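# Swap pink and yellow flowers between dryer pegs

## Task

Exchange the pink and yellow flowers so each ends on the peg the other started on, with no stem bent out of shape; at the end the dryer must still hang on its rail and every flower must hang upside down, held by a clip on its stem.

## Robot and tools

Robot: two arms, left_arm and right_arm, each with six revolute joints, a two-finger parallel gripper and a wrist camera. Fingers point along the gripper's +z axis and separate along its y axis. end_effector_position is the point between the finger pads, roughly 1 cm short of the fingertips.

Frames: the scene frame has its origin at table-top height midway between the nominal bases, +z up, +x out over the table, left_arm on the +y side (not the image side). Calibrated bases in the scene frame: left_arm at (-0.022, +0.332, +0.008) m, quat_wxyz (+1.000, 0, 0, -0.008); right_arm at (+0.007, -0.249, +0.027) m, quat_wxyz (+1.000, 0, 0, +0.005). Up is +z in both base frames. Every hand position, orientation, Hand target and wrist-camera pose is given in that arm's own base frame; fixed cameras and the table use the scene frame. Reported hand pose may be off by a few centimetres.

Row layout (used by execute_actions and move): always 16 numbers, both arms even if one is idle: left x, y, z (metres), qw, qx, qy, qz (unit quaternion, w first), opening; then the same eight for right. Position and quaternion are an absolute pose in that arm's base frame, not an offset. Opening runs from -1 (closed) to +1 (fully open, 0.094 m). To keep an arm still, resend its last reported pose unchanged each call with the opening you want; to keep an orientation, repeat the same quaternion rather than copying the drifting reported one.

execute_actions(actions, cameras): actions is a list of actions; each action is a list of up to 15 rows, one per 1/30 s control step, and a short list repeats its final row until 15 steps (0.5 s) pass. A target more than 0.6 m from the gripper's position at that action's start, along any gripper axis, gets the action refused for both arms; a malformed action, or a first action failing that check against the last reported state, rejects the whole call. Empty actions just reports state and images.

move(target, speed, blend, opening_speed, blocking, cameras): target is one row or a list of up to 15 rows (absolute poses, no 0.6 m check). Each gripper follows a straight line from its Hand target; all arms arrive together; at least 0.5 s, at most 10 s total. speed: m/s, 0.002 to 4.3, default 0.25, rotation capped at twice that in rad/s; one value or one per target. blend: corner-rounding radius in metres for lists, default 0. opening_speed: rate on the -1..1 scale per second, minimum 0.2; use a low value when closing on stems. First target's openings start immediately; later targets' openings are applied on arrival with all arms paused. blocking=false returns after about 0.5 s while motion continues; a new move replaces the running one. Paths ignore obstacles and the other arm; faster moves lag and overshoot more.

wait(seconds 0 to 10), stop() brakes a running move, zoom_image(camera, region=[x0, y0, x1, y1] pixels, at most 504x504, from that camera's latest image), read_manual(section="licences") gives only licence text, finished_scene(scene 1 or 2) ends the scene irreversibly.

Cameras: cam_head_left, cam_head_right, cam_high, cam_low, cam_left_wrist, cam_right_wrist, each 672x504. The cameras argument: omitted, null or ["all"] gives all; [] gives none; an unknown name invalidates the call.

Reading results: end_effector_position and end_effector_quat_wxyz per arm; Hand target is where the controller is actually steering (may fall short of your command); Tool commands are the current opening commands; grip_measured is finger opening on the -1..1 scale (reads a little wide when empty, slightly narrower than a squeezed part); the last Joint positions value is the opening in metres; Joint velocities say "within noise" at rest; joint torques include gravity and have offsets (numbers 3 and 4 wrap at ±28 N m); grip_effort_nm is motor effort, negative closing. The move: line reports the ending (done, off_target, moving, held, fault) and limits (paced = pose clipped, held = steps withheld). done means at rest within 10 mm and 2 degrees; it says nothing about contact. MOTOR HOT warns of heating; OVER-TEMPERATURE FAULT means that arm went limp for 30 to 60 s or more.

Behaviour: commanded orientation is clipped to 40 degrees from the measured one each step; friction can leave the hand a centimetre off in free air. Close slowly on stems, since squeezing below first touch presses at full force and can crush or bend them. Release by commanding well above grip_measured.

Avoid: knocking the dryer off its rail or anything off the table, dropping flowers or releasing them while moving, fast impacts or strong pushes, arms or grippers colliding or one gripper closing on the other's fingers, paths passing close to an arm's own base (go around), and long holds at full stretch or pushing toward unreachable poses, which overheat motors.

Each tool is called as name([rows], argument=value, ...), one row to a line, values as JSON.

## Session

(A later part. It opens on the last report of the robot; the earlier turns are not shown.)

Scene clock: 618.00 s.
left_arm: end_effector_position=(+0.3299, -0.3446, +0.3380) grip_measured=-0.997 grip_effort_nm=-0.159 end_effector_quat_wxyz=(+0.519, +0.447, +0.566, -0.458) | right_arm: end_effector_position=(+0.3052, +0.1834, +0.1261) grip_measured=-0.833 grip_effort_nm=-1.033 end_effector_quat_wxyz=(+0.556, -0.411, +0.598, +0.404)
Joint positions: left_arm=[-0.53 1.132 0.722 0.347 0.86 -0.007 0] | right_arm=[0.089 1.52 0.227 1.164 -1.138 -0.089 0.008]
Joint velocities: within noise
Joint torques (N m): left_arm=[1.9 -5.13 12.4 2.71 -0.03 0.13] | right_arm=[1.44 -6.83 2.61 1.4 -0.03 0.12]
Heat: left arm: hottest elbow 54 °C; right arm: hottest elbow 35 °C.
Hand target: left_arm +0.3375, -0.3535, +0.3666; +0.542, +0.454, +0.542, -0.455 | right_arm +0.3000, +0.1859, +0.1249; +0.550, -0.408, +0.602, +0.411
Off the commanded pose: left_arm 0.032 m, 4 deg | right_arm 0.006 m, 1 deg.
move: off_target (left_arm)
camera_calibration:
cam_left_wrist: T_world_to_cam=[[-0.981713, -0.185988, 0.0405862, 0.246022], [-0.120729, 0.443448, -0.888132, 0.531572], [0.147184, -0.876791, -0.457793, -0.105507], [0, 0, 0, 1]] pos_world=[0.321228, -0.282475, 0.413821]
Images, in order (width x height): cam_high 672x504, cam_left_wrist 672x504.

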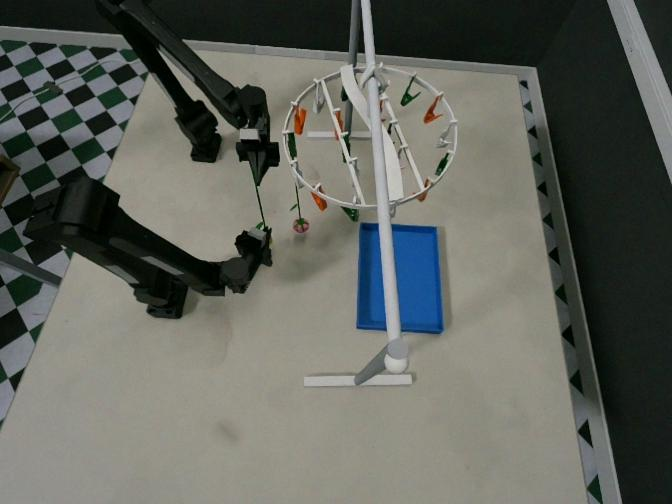

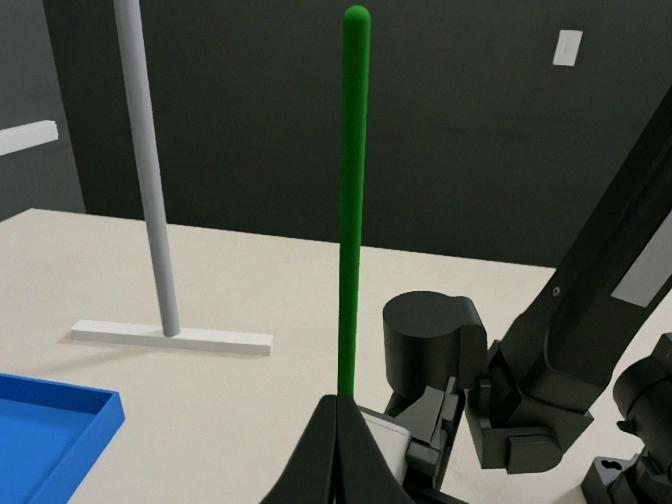

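move([
  [0.339,-0.355,0.367,0.5417,0.4545,0.5417,-0.4545,0.0,0.30,0.186,0.125,0.5496,-0.4083,0.6014,0.4108,-0.97],
  [0.344,-0.397,0.372,0.5417,0.4545,0.5417,-0.4545,0.0,0.30,0.186,0.125,0.5496,-0.4083,0.6014,0.4108,-0.97],
], speed=0.1, cameras=["cam_left_wrist","cam_high"])

zoom_image(camera="cam_high", region=[200, 130, 320, 250])

Scene clock: 622.57 s.
left_arm: end_effector_position=(+0.3351, -0.3855, +0.3433) grip_measured=-0.002 grip_effort_nm=0.046 end_effector_quat_wxyz=(+0.520, +0.449, +0.566, -0.456) | right_arm: end_effector_position=(+0.3052, +0.1834, +0.1262) grip_measured=-0.833 grip_effort_nm=-1.038 end_effector_quat_wxyz=(+0.557, -0.411, +0.598, +0.404)
Joint positions: left_arm=[-0.617 1.205 0.792 0.352 0.774 -0.007 0.047] | right_arm=[0.089 1.519 0.227 1.164 -1.138 -0.089 0.008]
Joint velocities: within noise
Joint torques (N m): left_arm=[1.96 -6.12 12.53 2.67 -0.05 0.13] | right_arm=[1.32 -7.06 2.63 1.37 -0.04 0.11]
Heat: left arm: hottest elbow 55 °C; right arm: hottest elbow 35 °C.
Hand target: left_arm +0.3424, -0.3953, +0.3717; +0.542, +0.454, +0.542, -0.455 | right_arm +0.3000, +0.1859, +0.1250; +0.550, -0.409, +0.602, +0.411
Off the commanded pose: left_arm 0.032 m, 4 deg | right_arm 0.006 m, 1 deg.
move: off_target (left_arm)
camera_calibration:
cam_left_wrist: T_world_to_cam=[[-0.982147, -0.184845, 0.0349259, 0.245757], [-0.115561, 0.446354, -0.887363, 0.554105], [0.148435, -0.875557, -0.459746, -0.138967], [0, 0, 0, 1]] pos_world=[0.32603, -0.323574, 0.419219]
Images, in order (width x height): cam_high 672x504, cam_left_wrist 672x504.

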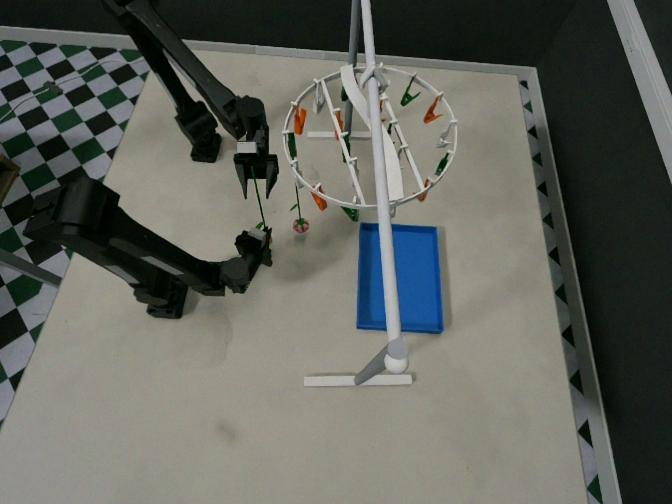

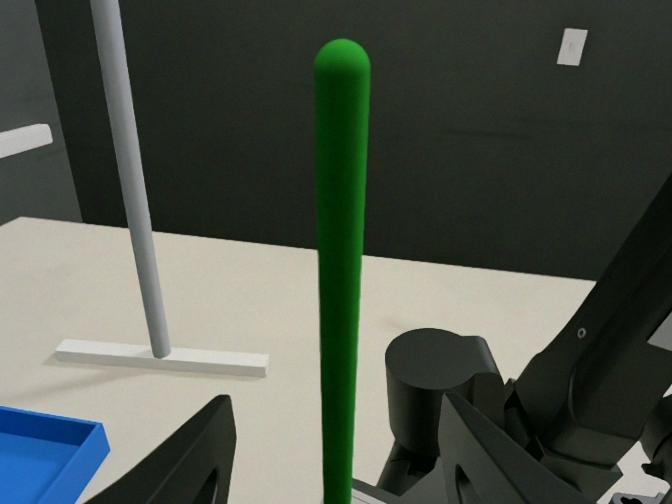

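Scaled by 4.200 from the camera's 672x504 image, which has a finer 960x720 frame.

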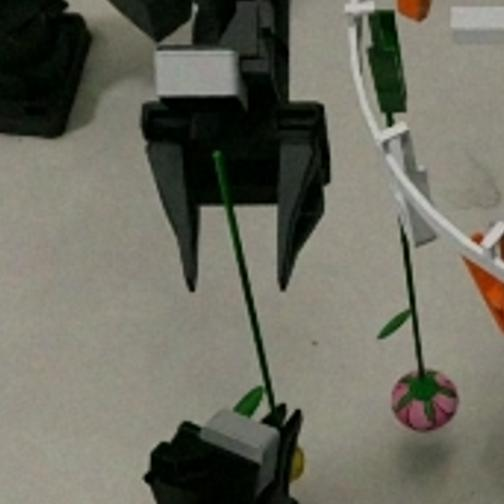

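move([
  [0.339,-0.365,0.371,0.5417,0.4545,0.5417,-0.4545,0.0,0.30,0.186,0.125,0.5496,-0.4083,0.6014,0.4108,-0.97],
  [0.339,-0.365,0.371,0.5417,0.4545,0.5417,-0.4545,-1.0,0.30,0.186,0.125,0.5496,-0.4083,0.6014,0.4108,-0.97],
], speed=0.1, opening_speed=0.6, cameras=["cam_left_wrist","cam_high"])

zoom_image(camera="cam_left_wrist", region=[220, 334, 460, 504])

Scene clock: 630.30 s.
left_arm: end_effector_position=(+0.3371, -0.3683, +0.3582) grip_measured=-0.952 grip_effort_nm=-0.969 end_effector_quat_wxyz=(+0.528, +0.453, +0.552, -0.459) | right_arm: end_effector_position=(+0.3054, +0.1833, +0.1261) grip_measured=-0.833 grip_effort_nm=-1.033 end_effector_quat_wxyz=(+0.557, -0.410, +0.599, +0.404)
Joint positions: left_arm=[-0.572 1.174 0.793 0.352 0.831 -0.007 0.002] | right_arm=[0.089 1.519 0.227 1.164 -1.137 -0.089 0.008]
Joint velocities: within noise
Joint torques (N m): left_arm=[3.19 -7.77 9.24 2.17 0.1 0.13] | right_arm=[1.26 -6.89 2.65 1.46 -0.08 0.12]
Heat: left arm: hottest elbow 56 °C; right arm: hottest elbow 34 °C.
Hand target: left_arm +0.3389, -0.3650, +0.3710; +0.542, +0.455, +0.542, -0.454 | right_arm +0.3000, +0.1859, +0.1250; +0.550, -0.408, +0.602, +0.411
Off the commanded pose: left_arm 0.013 m, 2 deg | right_arm 0.006 m, 1 deg.
move: off_target (left_arm); target 2's new opening was sent with left_arm's hand 0.013 m and 2 deg from that target
camera_calibration:
cam_left_wrist: T_world_to_cam=[[-0.984927, -0.172346, 0.0146611, 0.263137], [-0.0886585, 0.430247, -0.898347, 0.548825], [0.148519, -0.886106, -0.439042, -0.12874], [0, 0, 0, 1]] pos_world=[0.326949, -0.304857, 0.432655]
Images, in order (width x height): cam_high 672x504, cam_left_wrist 672x504.

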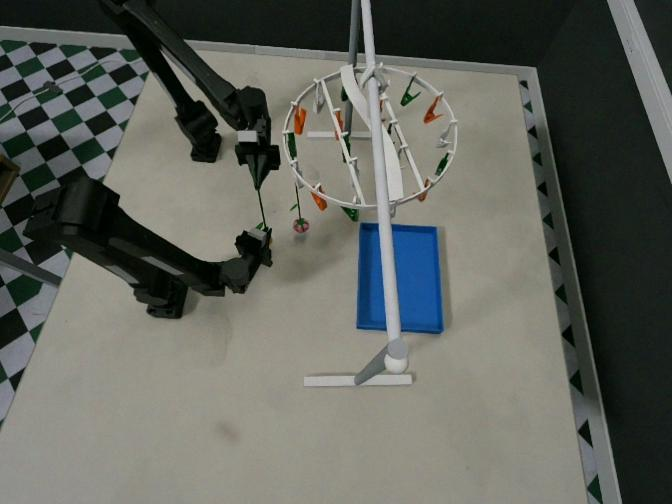

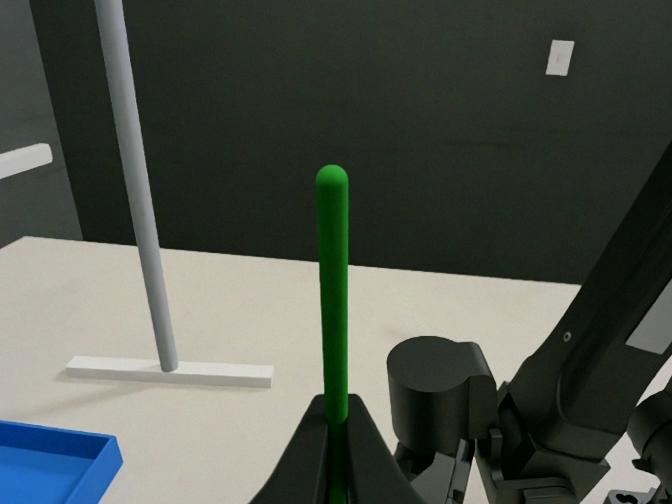

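Scaled by 2.100 from the camera's 672x504 image, which has a finer 960x720 frame.

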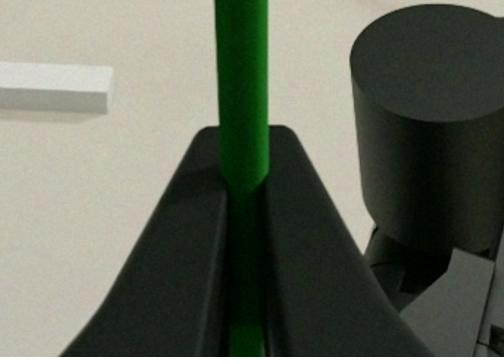

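move([
  [0.339,-0.365,0.371,0.5417,0.4545,0.5417,-0.4545,-1.0,0.30,0.186,0.125,0.5496,-0.4083,0.6014,0.4108,-0.6],
  [0.339,-0.365,0.371,0.5417,0.4545,0.5417,-0.4545,-1.0,0.265,0.065,0.125,0.5496,-0.4083,0.6014,0.4108,-0.6],
], speed=0.12, opening_speed=0.5, cameras=["cam_left_wrist","cam_right_wrist"])

move([
  [0.339,-0.365,0.371,0.5417,0.4545,0.5417,-0.4545,-1.0,0.20,0.10,0.20,0.6533,-0.2706,0.6533,0.2706,-0.2],
  [0.339,-0.365,0.371,0.5417,0.4545,0.5417,-0.4545,-1.0,0.19,0.183,0.25,0.7071,0,0.7071,0,0],
], speed=0.2, cameras=["cam_left_wrist","cam_right_wrist","cam_high","cam_head_right"])

Scene clock: 637.90 s.
left_arm: end_effector_position=(+0.3371, -0.3683, +0.3582) grip_measured=-0.957 grip_effort_nm=-1.062 end_effector_quat_wxyz=(+0.528, +0.453, +0.552, -0.459) | right_arm: end_effector_position=(+0.2687, +0.0672, +0.1253) grip_measured=-0.601 grip_effort_nm=0.066 end_effector_quat_wxyz=(+0.585, -0.364, +0.608, +0.395)
Joint positions: left_arm=[-0.572 1.174 0.793 0.352 0.831 -0.007 0.002] | right_arm=[-0.422 1.447 0.144 1.029 -1.554 -0.22 0.019]
Joint velocities: within noise
Joint torques (N m): left_arm=[3.19 -7.71 9.24 2.18 0.11 0.13] | right_arm=[-0.21 -4.95 2.33 1.31 -0.29 -0.13]
Heat: left arm: hottest elbow 56 °C; right arm: hottest elbow 34 °C.
Hand target: left_arm +0.3389, -0.3650, +0.3710; +0.542, +0.454, +0.542, -0.454 | right_arm +0.2657, +0.0662, +0.1249; +0.589, -0.365, +0.608, +0.389
Off the commanded pose: left_arm 0.013 m, 2 deg | right_arm 0.004 m, 7 deg.
joint sent to its limit (right arm) — joint 5 (wrist yaw), lower limit. The joint targets are off in orientation, not in position.
move: off_target (left_arm, right_arm)
camera_calibration:
cam_left_wrist: T_world_to_cam=[[-0.984927, -0.172346, 0.0146611, 0.263137], [-0.0886585, 0.430247, -0.898347, 0.548825], [0.148519, -0.886106, -0.439042, -0.12874], [0, 0, 0, 1]] pos_world=[0.326949, -0.304857, 0.432655]
cam_right_wrist: T_world_to_cam=[[0.906828, -0.41897, -0.0461129, -0.210861], [-0.213855, -0.363057, -0.906894, 0.23675], [0.36322, 0.832258, -0.418829, -0.0141006], [0, 0, 0, 1]] pos_world=[0.246966, 0.00934462, 0.199078]
Images, in order (width x height): cam_left_wrist 672x504, cam_right_wrist 672x504.

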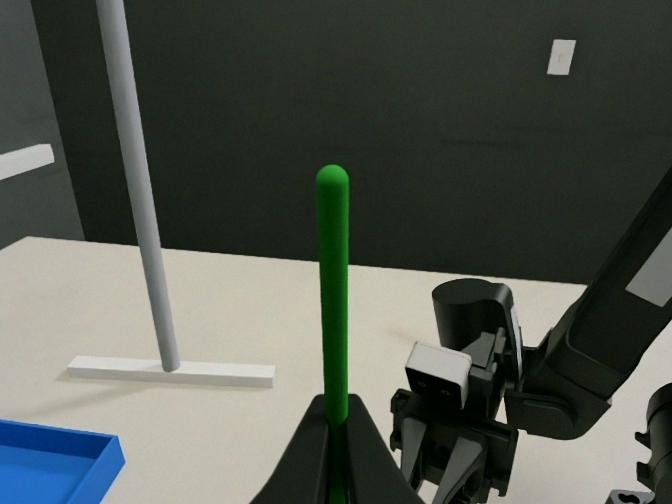

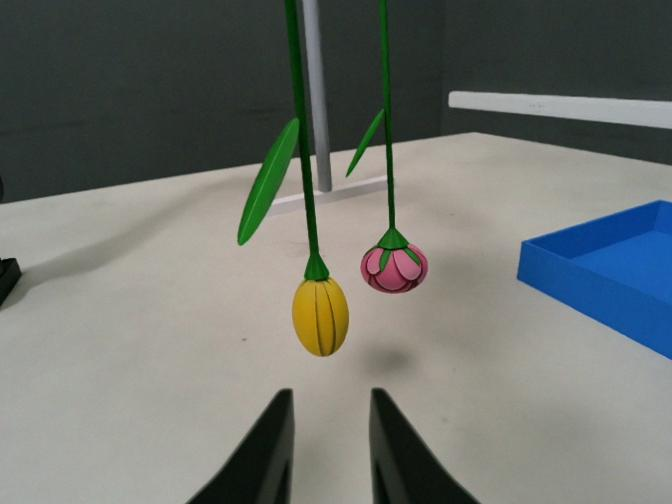

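Scene clock: 638.83 s.
left_arm: end_effector_position=(+0.3371, -0.3683, +0.3582) grip_measured=-0.957 grip_effort_nm=-1.062 end_effector_quat_wxyz=(+0.528, +0.453, +0.552, -0.459) | right_arm: end_effector_position=(+0.2516, +0.0739, +0.1343) grip_measured=-0.202 grip_effort_nm=0.076 end_effector_quat_wxyz=(+0.600, -0.348, +0.623, +0.360)
Joint positions: left_arm=[-0.572 1.174 0.793 0.352 0.831 -0.007 0.002] | right_arm=[-0.422 1.294 0.059 1.034 -1.47 -0.169 0.038]
Joint velocities: within noise
Joint torques (N m): left_arm=[3.14 -7.71 9.22 2.17 0.1 0.13] | right_arm=[0.56 -1.08 4.78 1.47 -0.23 -0.08]
Heat: left arm: hottest elbow 56 °C; right arm: hottest elbow 34 °C.
Hand target: left_arm +0.3388, -0.3649, +0.3709; +0.542, +0.455, +0.542, -0.454 | right_arm +0.2573, +0.0713, +0.1366; +0.604, -0.355, +0.619, +0.354
Tool commands: left_gripper/opening=-1.0 right_gripper/opening=-0.2
Off the commanded pose: left_arm 0.013 m, 2 deg | right_arm 0.170 m, 60 deg.
move: held (right_arm; a check stopped the path), off_target (left_arm; braked when a check withheld steps of right_arm); path passed 0 of 2 targets; target 2's new opening was not sent; limits=held
pose unreachable (right arm): on one or more control steps of this call, first in action 0 (counted from 0), this arm could not follow its commanded pose, so it was not sent that pose on those steps. It may still have moved: this result reports where it is.
cause: moving toward the commanded pose would bring two parts of the arm too close to each other (its shoulder (the part past joint 1) and its forearm (the part past joint 3), with joints 2 (shoulder) and 3 (elbow) between them).
camera_calibration:
cam_left_wrist: T_world_to_cam=[[-0.984927, -0.172346, 0.0146611, 0.263137], [-0.0886585, 0.430247, -0.898347, 0.548825], [0.148519, -0.886106, -0.439042, -0.12874], [0, 0, 0, 1]] pos_world=[0.326949, -0.304857, 0.432655]
cam_right_wrist: T_world_to_cam=[[0.869787, -0.492921, -0.0223549, -0.180435], [-0.231257, -0.367206, -0.900933, 0.247578], [0.43588, 0.788789, -0.433383, -0.0228955], [0, 0, 0, 1]] pos_world=[0.224173, 0.0200316, 0.209095]
Images, in order (width x height): cam_head_right 672x504, cam_high 672x504, cam_left_wrist 672x504, cam_right_wrist 672x504.

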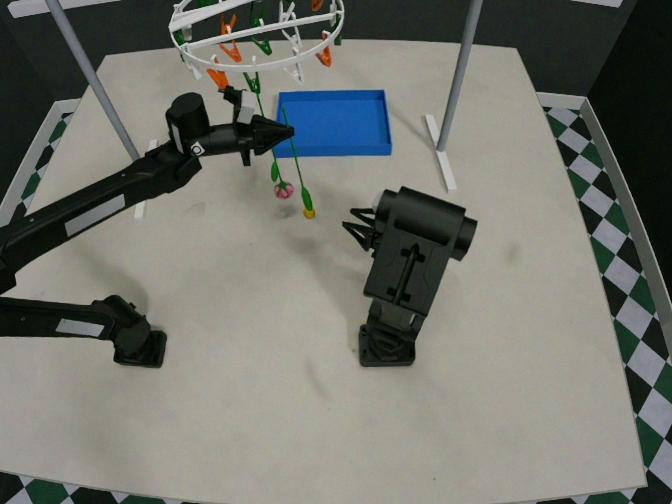

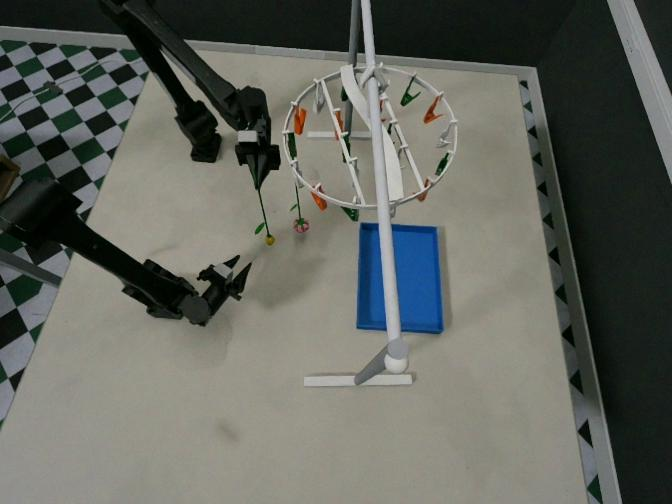

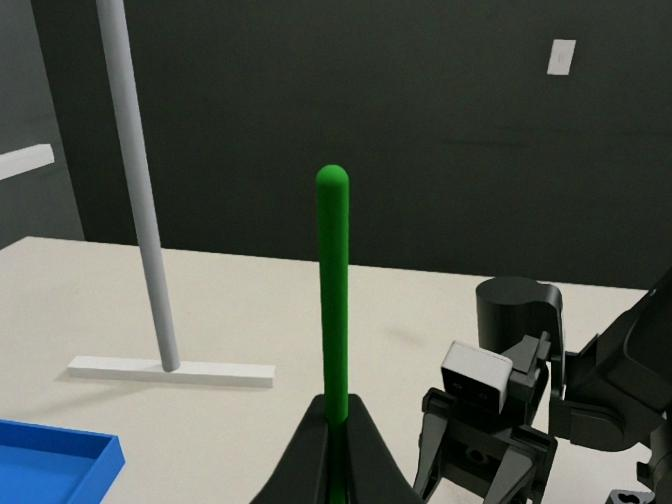

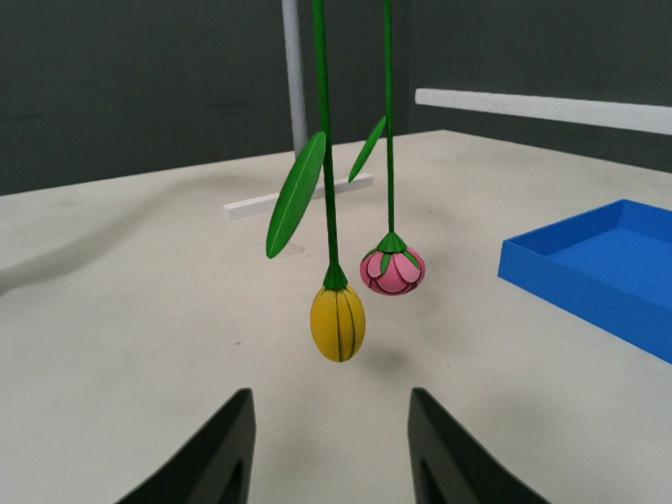

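move([
  [0.339,-0.365,0.371,0.5417,0.4545,0.5417,-0.4545,-1.0,0.27,0.03,0.20,0.6533,-0.2706,0.6533,0.2706,0],
  [0.339,-0.365,0.371,0.5417,0.4545,0.5417,-0.4545,-1.0,0.29,0.02,0.25,0.7044,-0.0616,0.7044,0.0616,0],
], speed=0.2, cameras=[])

move([
  [0.38,-0.45,0.375,0.5960,0.3805,0.5960,-0.3805,-1.0,0.29,0.02,0.25,0.7044,-0.0616,0.7044,0.0616,0],
  [0.442,-0.53,0.38,0.6409,0.2988,0.6409,-0.2988,-1.0,0.29,0.02,0.25,0.7044,-0.0616,0.7044,0.0616,0],
], speed=0.2)

Scene clock: 649.67 s.
left_arm: end_effector_position=(+0.3371, -0.3683, +0.3582) grip_measured=-0.957 grip_effort_nm=-1.062 end_effector_quat_wxyz=(+0.528, +0.453, +0.552, -0.459) | right_arm: end_effector_position=(+0.2840, +0.0174, +0.2125) grip_measured=-0.001 grip_effort_nm=0.076 end_effector_quat_wxyz=(+0.685, -0.049, +0.723, +0.068)
Joint positions: left_arm=[-0.572 1.174 0.793 0.352 0.831 -0.007 0.002] | right_arm=[-0.093 0.179 0.076 0.051 -0.26 0.018 0.047]
Joint velocities: within noise
Joint torques (N m): left_arm=[3.14 -7.71 9.22 2.18 0.11 0.13] | right_arm=[1.49 5.48 14.22 1.81 0.06 -0.14]
Heat: left arm: hottest elbow 56 °C; right arm: hottest elbow 34 °C.
Hand target: left_arm +0.3389, -0.3650, +0.3710; +0.542, +0.454, +0.542, -0.454 | right_arm +0.2862, +0.0197, +0.2492; +0.705, -0.061, +0.704, +0.062
Off the commanded pose: left_arm 0.013 m, 2 deg | right_arm 0.038 m, 4 deg.
move: off_target (left_arm, right_arm)
No camera images: "cameras" was empty.

Scene clock: 651.87 s.
left_arm: end_effector_position=(+0.4352, -0.5163, +0.3567) grip_measured=-0.957 grip_effort_nm=-1.062 end_effector_quat_wxyz=(+0.629, +0.301, +0.654, -0.294) | right_arm: end_effector_position=(+0.2838, +0.0174, +0.2109) grip_measured=-0.001 grip_effort_nm=0.076 end_effector_quat_wxyz=(+0.683, -0.049, +0.726, +0.068)
Joint positions: left_arm=[-0.87 1.535 1.144 0.355 -0.001 -0.007 0.002] | right_arm=[-0.092 0.179 0.076 0.043 -0.259 0.017 0.047]
Joint velocities: within noise
Joint torques (N m): left_arm=[2.14 -10.93 12.83 1.91 -0.06 0.12] | right_arm=[1.32 5.36 14.16 2.03 0.07 -0.13]
Heat: left arm: hottest elbow 57 °C; right arm: hottest elbow 34 °C.
Hand target: left_arm +0.4407, -0.5284, +0.3797; +0.641, +0.299, +0.641, -0.299 | right_arm +0.2861, +0.0197, +0.2493; +0.705, -0.061, +0.704, +0.062
Off the commanded pose: left_arm 0.028 m, 2 deg | right_arm 0.040 m, 4 deg.
move: off_target (left_arm, right_arm)
camera_calibration:
cam_left_wrist: T_world_to_cam=[[-0.760528, -0.649263, -0.00740221, -0.00161101], [-0.289347, 0.349095, -0.891298, 0.662777], [0.58127, -0.675715, -0.453359, -0.349732], [0, 0, 0, 1]] pos_world=[0.393836, -0.468736, 0.432165]
cam_right_wrist: T_world_to_cam=[[0.170245, -0.985115, -0.0237598, -0.0272196], [-0.463984, -0.0588661, -0.883886, 0.360322], [0.86933, 0.161501, -0.467099, -0.0641619], [0, 0, 0, 1]] pos_world=[0.227595, 0.00475852, 0.287866]

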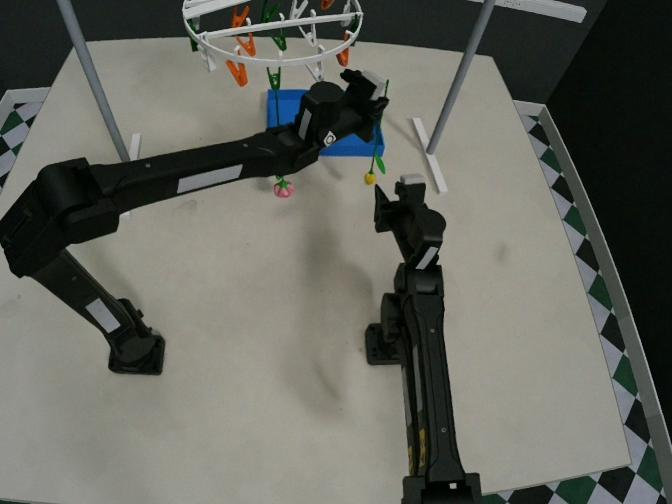

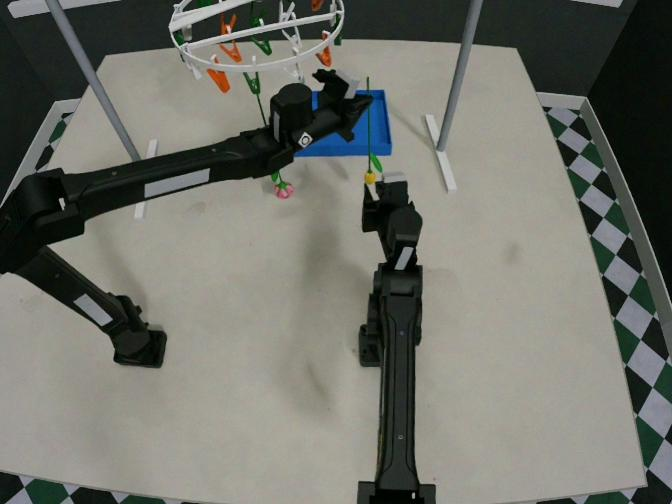

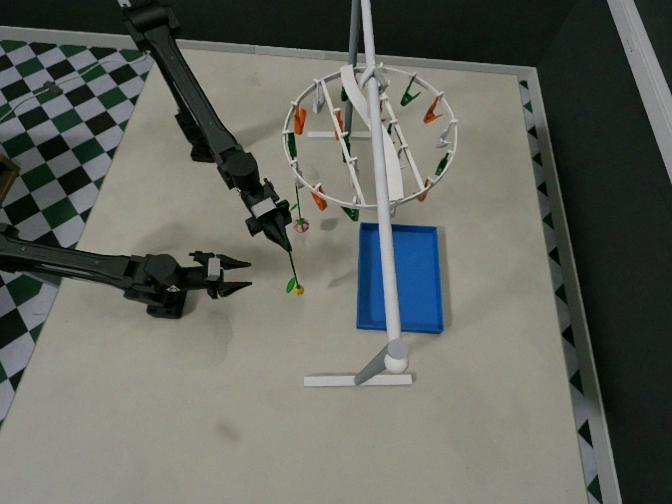

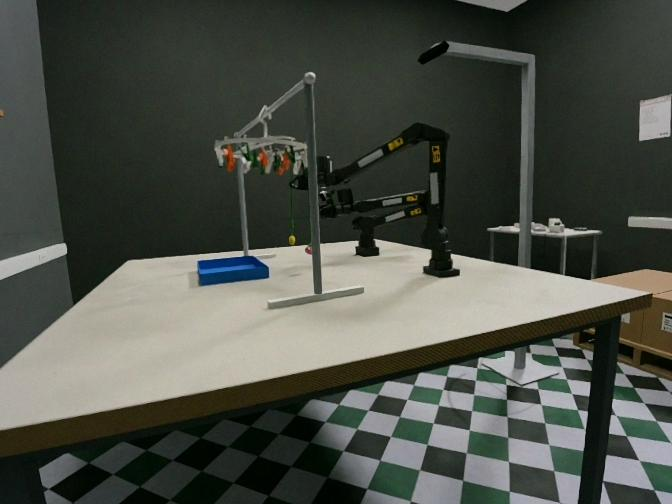

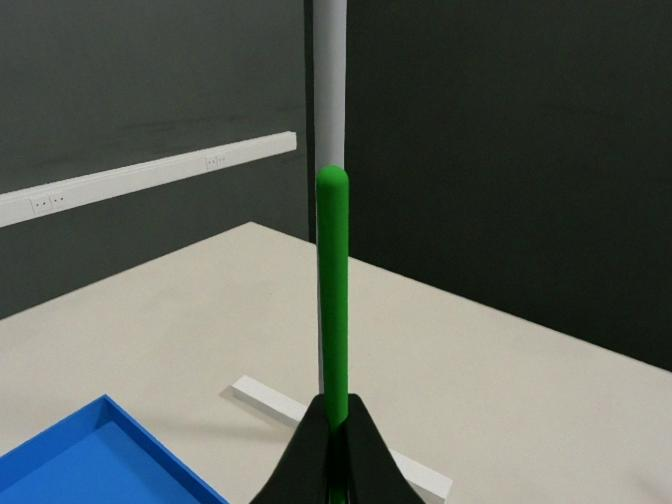

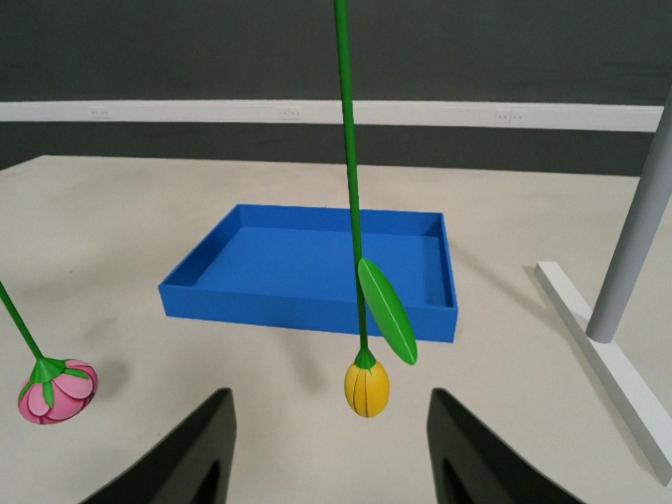

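move([
  [0.442,-0.53,0.38,0.6409,0.2988,0.6409,-0.2988,-1.0,0.305,0.018,0.275,0.7044,-0.0616,0.7044,0.0616,-0.2],
  [0.442,-0.53,0.38,0.6409,0.2988,0.6409,-0.2988,-1.0,0.388,0.031,0.275,0.7044,-0.0616,0.7044,0.0616,-0.2],
], speed=0.12, cameras=["cam_right_wrist","cam_high","cam_low"])

zoom_image(camera="cam_high", region=[200, 200, 320, 320])

Scene clock: 662.20 s.
left_arm: end_effector_position=(+0.4354, -0.5164, +0.3564) grip_measured=-0.957 grip_effort_nm=-1.067 end_effector_quat_wxyz=(+0.629, +0.301, +0.654, -0.294) | right_arm: end_effector_position=(+0.3735, +0.0273, +0.2408) grip_measured=-0.199 grip_effort_nm=-0.085 end_effector_quat_wxyz=(+0.681, -0.051, +0.727, +0.066)
Joint positions: left_arm=[-0.87 1.536 1.144 0.355 -0.001 -0.007 0.002] | right_arm=[-0.003 0.768 0.26 0.444 -0.169 0.017 0.038]
Joint velocities: within noise
Joint torques (N m): left_arm=[2.14 -10.87 12.79 1.88 -0.05 0.12] | right_arm=[1.49 0.5 12.72 2.71 0.08 -0.11]
Heat: left arm: hottest elbow 61 °C; right arm: hottest elbow 36 °C.
Hand target: left_arm +0.4408, -0.5284, +0.3799; +0.641, +0.299, +0.641, -0.299 | right_arm +0.3852, +0.0307, +0.2749; +0.704, -0.061, +0.704, +0.062
Off the commanded pose: left_arm 0.028 m, 2 deg | right_arm 0.037 m, 4 deg.
move: off_target (left_arm, right_arm)
camera_calibration:
cam_right_wrist: T_world_to_cam=[[0.1699, -0.985279, -0.0189614, -0.0331091], [-0.46814, -0.0637642, -0.881351, 0.430015], [0.867167, 0.158619, -0.472082, -0.127729], [0, 0, 0, 1]] pos_world=[0.317695, 0.0150581, 0.318068]
Images, in order (width x height): cam_high 672x504, cam_low 672x504, cam_right_wrist 672x504.

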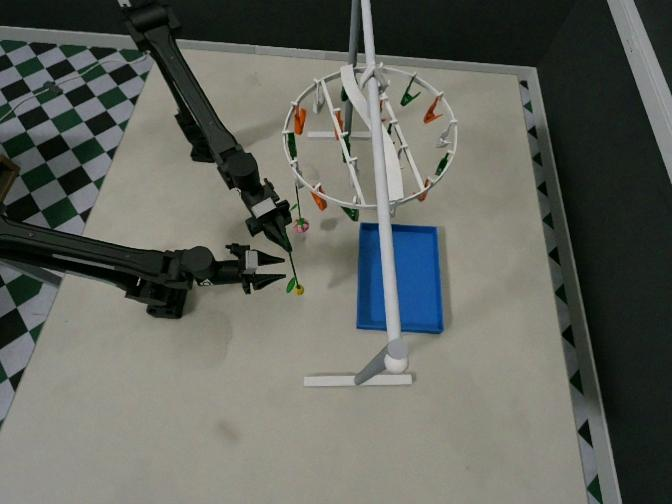

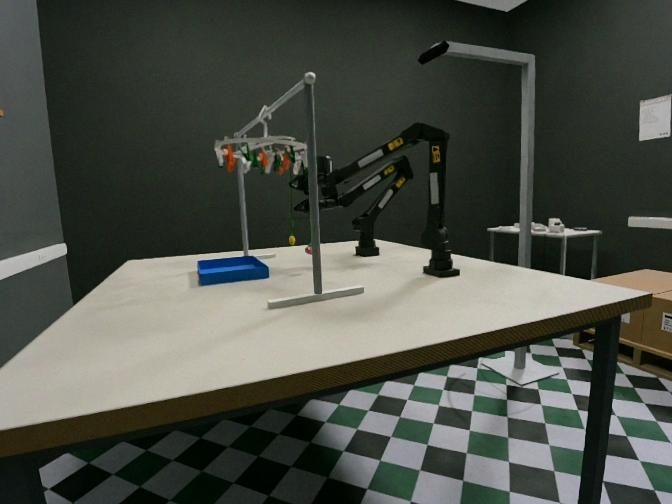

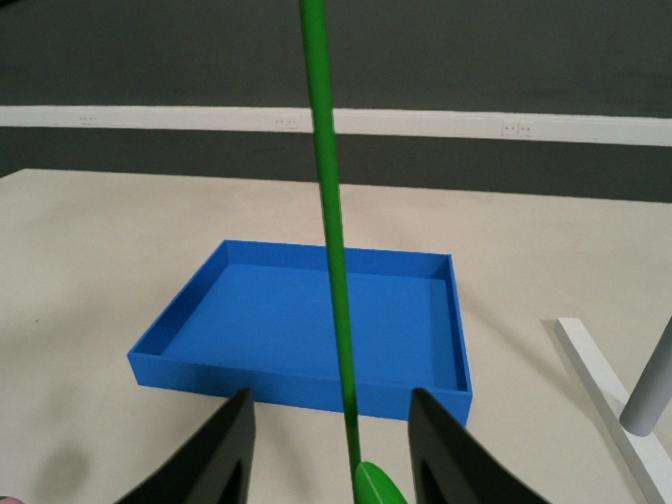

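Scaled by 4.200 from the camera's 672x504 image, which has a finer 960x720 frame.

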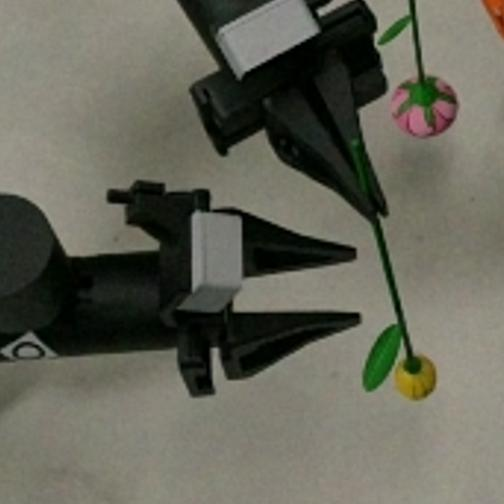

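move(target=[0.442,-0.53,0.38,0.6409,0.2988,0.6409,-0.2988,-1.0,0.411,0.031,0.276,0.7044,-0.0616,0.7044,0.0616,-0.2], speed=0.1, cameras=["cam_right_wrist","cam_high"])

zoom_image(camera="cam_high", region=[240, 220, 320, 300])

Scene clock: 668.00 s.
left_arm: end_effector_position=(+0.4354, -0.5164, +0.3564) grip_measured=-0.957 grip_effort_nm=-1.062 end_effector_quat_wxyz=(+0.629, +0.301, +0.654, -0.294) | right_arm: end_effector_position=(+0.3957, +0.0272, +0.2438) grip_measured=-0.199 grip_effort_nm=-0.076 end_effector_quat_wxyz=(+0.682, -0.051, +0.727, +0.066)
Joint positions: left_arm=[-0.87 1.536 1.144 0.355 -0.001 -0.007 0.002] | right_arm=[-0.003 0.873 0.305 0.505 -0.169 0.017 0.038]
Joint velocities: within noise
Joint torques (N m): left_arm=[2.14 -10.87 12.81 1.89 -0.06 0.12] | right_arm=[1.38 -0.67 12.4 2.77 0.04 -0.13]
Heat: left arm: hottest elbow 63 °C; right arm: hottest elbow 37 °C.
Hand target: left_arm +0.4407, -0.5284, +0.3799; +0.641, +0.299, +0.641, -0.299 | right_arm +0.4084, +0.0308, +0.2758; +0.704, -0.061, +0.704, +0.062
Off the commanded pose: left_arm 0.028 m, 2 deg | right_arm 0.036 m, 4 deg.
move: off_target (left_arm, right_arm)
camera_calibration:
cam_right_wrist: T_world_to_cam=[[0.169939, -0.98528, -0.0185734, -0.037028], [-0.466183, -0.0637724, -0.882387, 0.442534], [0.868213, 0.15861, -0.470158, -0.146394], [0, 0, 0, 1]] pos_world=[0.339695, 0.0149581, 0.32097]
Images, in order (width x height): cam_high 672x504, cam_right_wrist 672x504.

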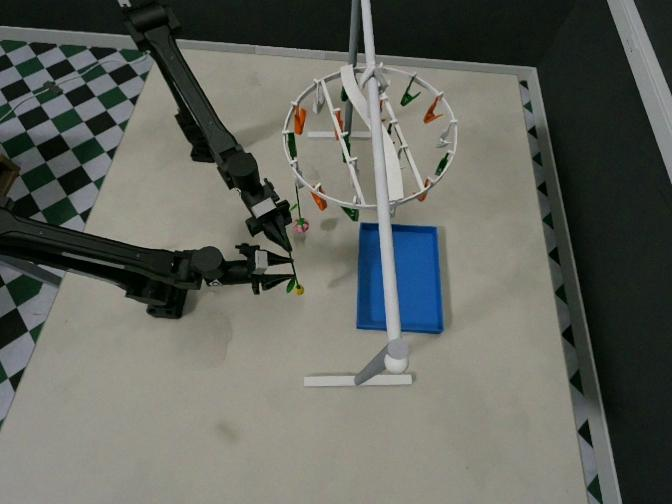

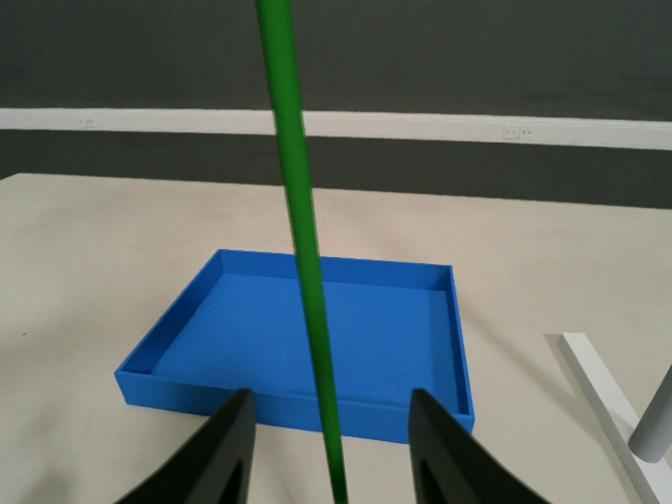

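Scaled by 6.300 from the camera's 672x504 image, which has a finer 960x720 frame.

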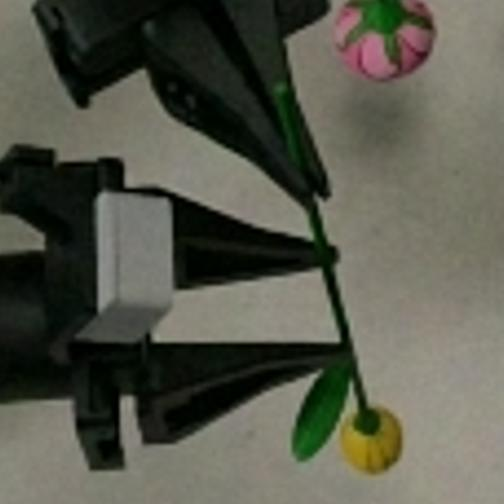

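move(target=[0.442,-0.53,0.38,0.6409,0.2988,0.6409,-0.2988,-1.0,0.425,0.0335,0.277,0.7044,-0.0616,0.7044,0.0616,-0.2], speed=0.08, cameras=["cam_right_wrist","cam_high"])

zoom_image(camera="cam_high", region=[250, 180, 450, 430])

Scene clock: 681.87 s.
left_arm: end_effector_position=(+0.4354, -0.5164, +0.3564) grip_measured=-0.957 grip_effort_nm=-1.062 end_effector_quat_wxyz=(+0.629, +0.301, +0.654, -0.294) | right_arm: end_effector_position=(+0.4094, +0.0293, +0.2458) grip_measured=-0.199 grip_effort_nm=-0.076 end_effector_quat_wxyz=(+0.682, -0.051, +0.726, +0.066)
Joint positions: left_arm=[-0.87 1.536 1.144 0.355 -0.001 -0.007 0.002] | right_arm=[0.006 0.929 0.335 0.533 -0.16 0.017 0.038]
Joint velocities: within noise
Joint torques (N m): left_arm=[2.14 -10.87 12.82 1.89 -0.05 0.13] | right_arm=[1.49 -1.55 12.23 2.77 0.06 -0.13]
Heat: left arm: hottest elbow 67 °C; right arm: hottest elbow 39 °C.
Hand target: left_arm +0.4407, -0.5284, +0.3799; +0.641, +0.299, +0.641, -0.299 | right_arm +0.4225, +0.0334, +0.2769; +0.704, -0.061, +0.705, +0.062
Off the commanded pose: left_arm 0.028 m, 2 deg | right_arm 0.035 m, 4 deg.
move: off_target (left_arm, right_arm)
camera_calibration:
cam_right_wrist: T_world_to_cam=[[0.170024, -0.985278, -0.0178555, -0.0374947], [-0.465118, -0.0642624, -0.882913, 0.450576], [0.868767, 0.158421, -0.469197, -0.158096], [0, 0, 0, 1]] pos_world=[0.353295, 0.0170582, 0.322972]
Images, in order (width x height): cam_high 672x504, cam_right_wrist 672x504.

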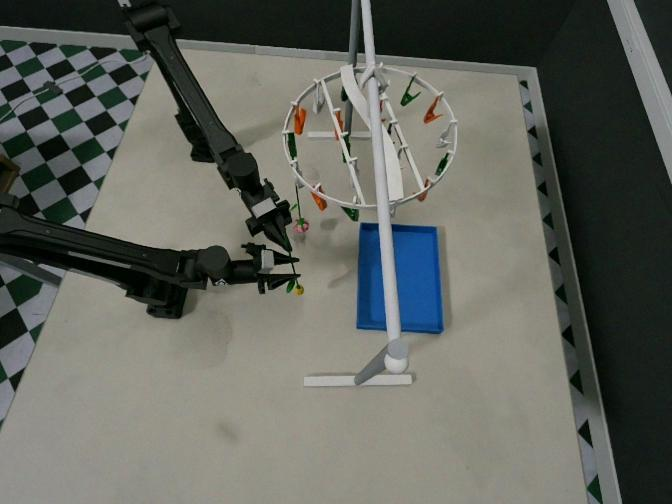

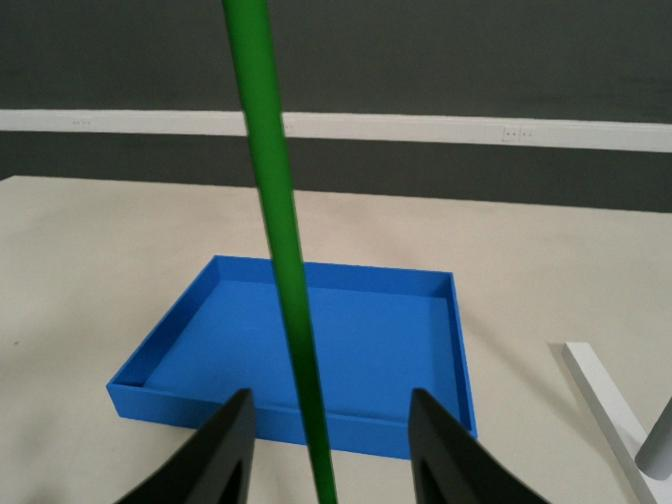

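Scaled by 2.016 from the camera's 672x504 image, which has a finer 960x720 frame.

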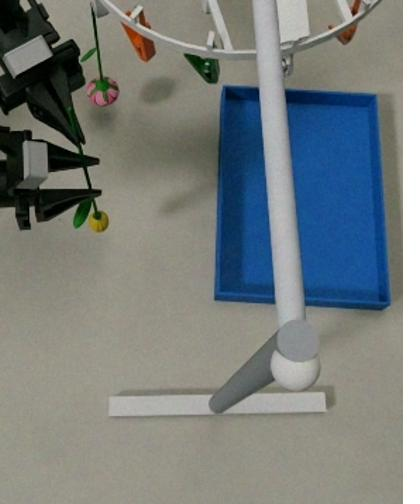

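move(target=[0.442,-0.53,0.38,0.6409,0.2988,0.6409,-0.2988,-1.0,0.427,0.0345,0.277,0.7044,-0.0616,0.7044,0.0616,-0.97], speed=0.08, opening_speed=0.6, cameras=["cam_right_wrist"])

Scene clock: 685.43 s.
left_arm: end_effector_position=(+0.4357, -0.5171, +0.3566) grip_measured=-0.957 grip_effort_nm=-1.067 end_effector_quat_wxyz=(+0.629, +0.301, +0.654, -0.294) | right_arm: end_effector_position=(+0.4102, +0.0322, +0.2437) grip_measured=-0.938 grip_effort_nm=-0.989 end_effector_quat_wxyz=(+0.681, -0.055, +0.727, +0.066)
Joint positions: left_arm=[-0.87 1.538 1.146 0.355 -0.001 -0.007 0.002] | right_arm=[0.014 0.937 0.335 0.537 -0.157 0.011 0.003]
Joint velocities: within noise
Joint torques (N m): left_arm=[2.14 -10.99 12.7 1.89 -0.05 0.13] | right_arm=[0.97 -1.67 12.46 2.7 0.1 -0.07]
Heat: left arm: hottest elbow 67 °C; right arm: hottest elbow 40 °C.
Hand target: left_arm +0.4407, -0.5285, +0.3799; +0.641, +0.299, +0.641, -0.299 | right_arm +0.4243, +0.0344, +0.2769; +0.704, -0.061, +0.704, +0.062
Off the commanded pose: left_arm 0.027 m, 2 deg | right_arm 0.037 m, 4 deg.
move: off_target (left_arm, right_arm)
camera_calibration:
cam_right_wrist: T_world_to_cam=[[0.175609, -0.984385, -0.0121496, -0.0384868], [-0.467209, -0.072472, -0.881171, 0.449963], [0.866531, 0.160418, -0.472641, -0.158581], [0, 0, 0, 1]] pos_world=[0.354401, 0.0201631, 0.321076]
Images, in order (width x height): cam_right_wrist 672x504.

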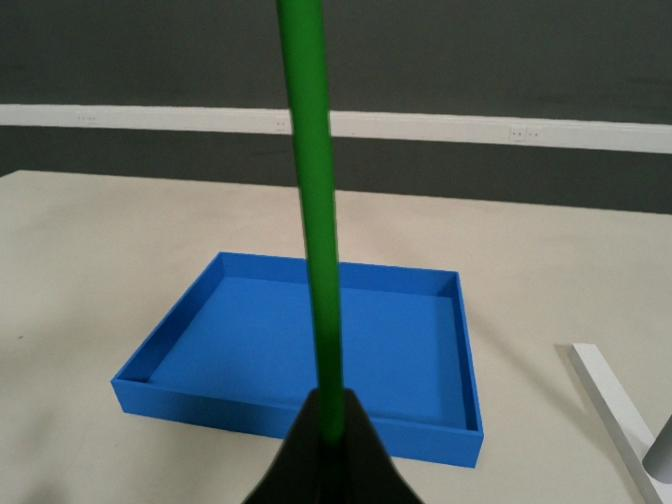

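move([
  [0.442,-0.53,0.38,0.6409,0.2988,0.6409,-0.2988,-0.5,0.427,0.0345,0.277,0.7044,-0.0616,0.7044,0.0616,-0.97],
  [0.365,-0.438,0.38,0.6409,0.2988,0.6409,-0.2988,-0.5,0.427,0.0345,0.277,0.7044,-0.0616,0.7044,0.0616,-0.97],
  [0.28,-0.2,0.44,0.6861,0.1711,0.6861,-0.1711,0.3,0.427,0.0345,0.277,0.7044,-0.0616,0.7044,0.0616,-0.97],
], speed=0.15, opening_speed=0.7, cameras=["cam_right_wrist","cam_high","cam_low"])

zoom_image(camera="cam_high", region=[230, 60, 470, 310])

zoom_image(camera="cam_low", region=[200, 80, 500, 380])

Scene clock: 694.63 s.
left_arm: end_effector_position=(+0.2792, -0.2035, +0.4392) grip_measured=+0.298 grip_effort_nm=0.051 end_effector_quat_wxyz=(+0.686, +0.171, +0.685, -0.177) | right_arm: end_effector_position=(+0.4103, +0.0321, +0.2438) grip_measured=-0.941 grip_effort_nm=-1.033 end_effector_quat_wxyz=(+0.681, -0.055, +0.727, +0.065)
Joint positions: left_arm=[-0.757 0.515 0.679 -0.162 -0.26 -0.007 0.061] | right_arm=[0.014 0.938 0.335 0.538 -0.157 0.01 0.003]
Joint velocities: within noise
Joint torques (N m): left_arm=[3.25 -0.21 9.26 1.7 0.1 0.13] | right_arm=[1.14 -1.73 12.41 2.73 0.08 -0.07]
Heat: left arm: hottest elbow 65 °C; right arm: hottest elbow 44 °C.
Hand target: left_arm +0.2800, -0.2000, +0.4400; +0.686, +0.171, +0.686, -0.171 | right_arm +0.4243, +0.0344, +0.2769; +0.704, -0.061, +0.704, +0.062
Off the commanded pose: left_arm 0.004 m, 1 deg | right_arm 0.037 m, 4 deg.
move: off_target (right_arm)
camera_calibration:
cam_right_wrist: T_world_to_cam=[[0.174912, -0.984515, -0.0117034, -0.0383808], [-0.466823, -0.0724598, -0.881377, 0.449893], [0.866881, 0.159627, -0.472268, -0.158807], [0, 0, 0, 1]] pos_world=[0.3544, 0.0201625, 0.321077]
Images, in order (width x height): cam_high 672x504, cam_low 672x504, cam_right_wrist 672x504.

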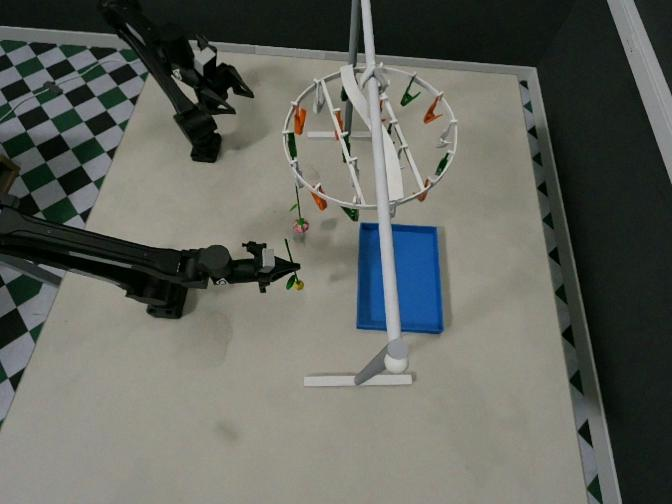

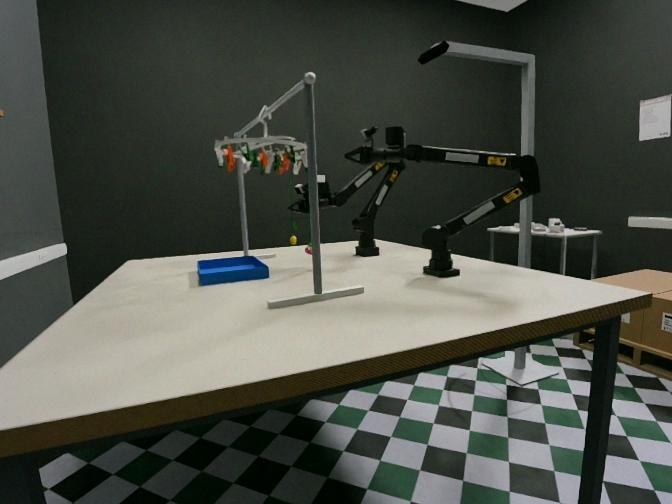

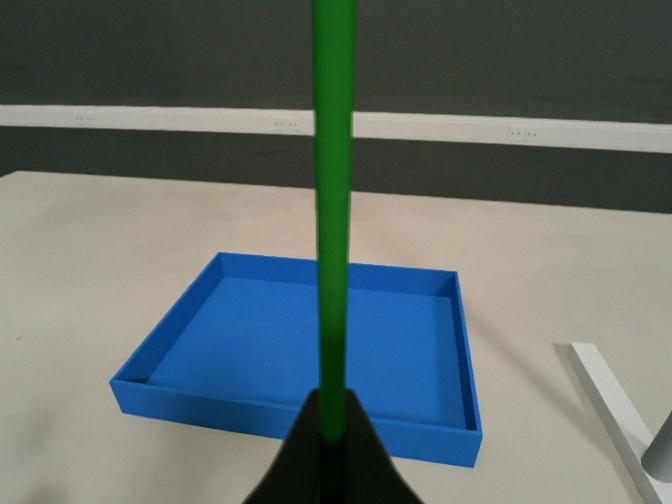

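Scaled by 2.016 from the camera's 672x504 image, which has a finer 960x720 frame.

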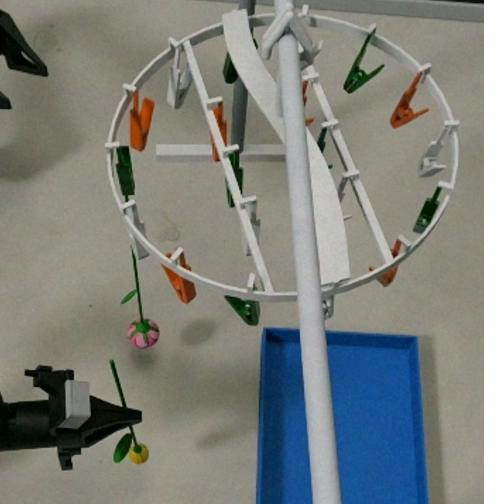

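Scaled by 1.680 from the camera's 672x504 image, which has a finer 960x720 frame.

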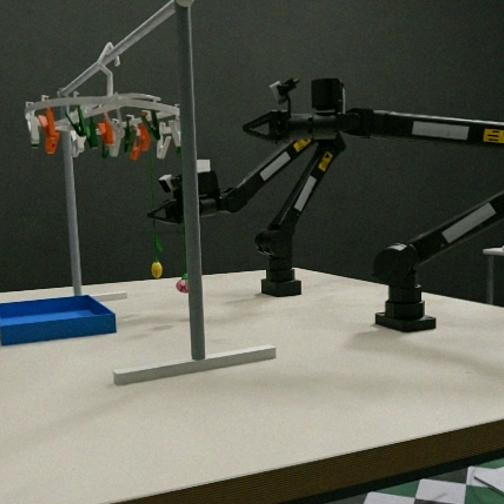

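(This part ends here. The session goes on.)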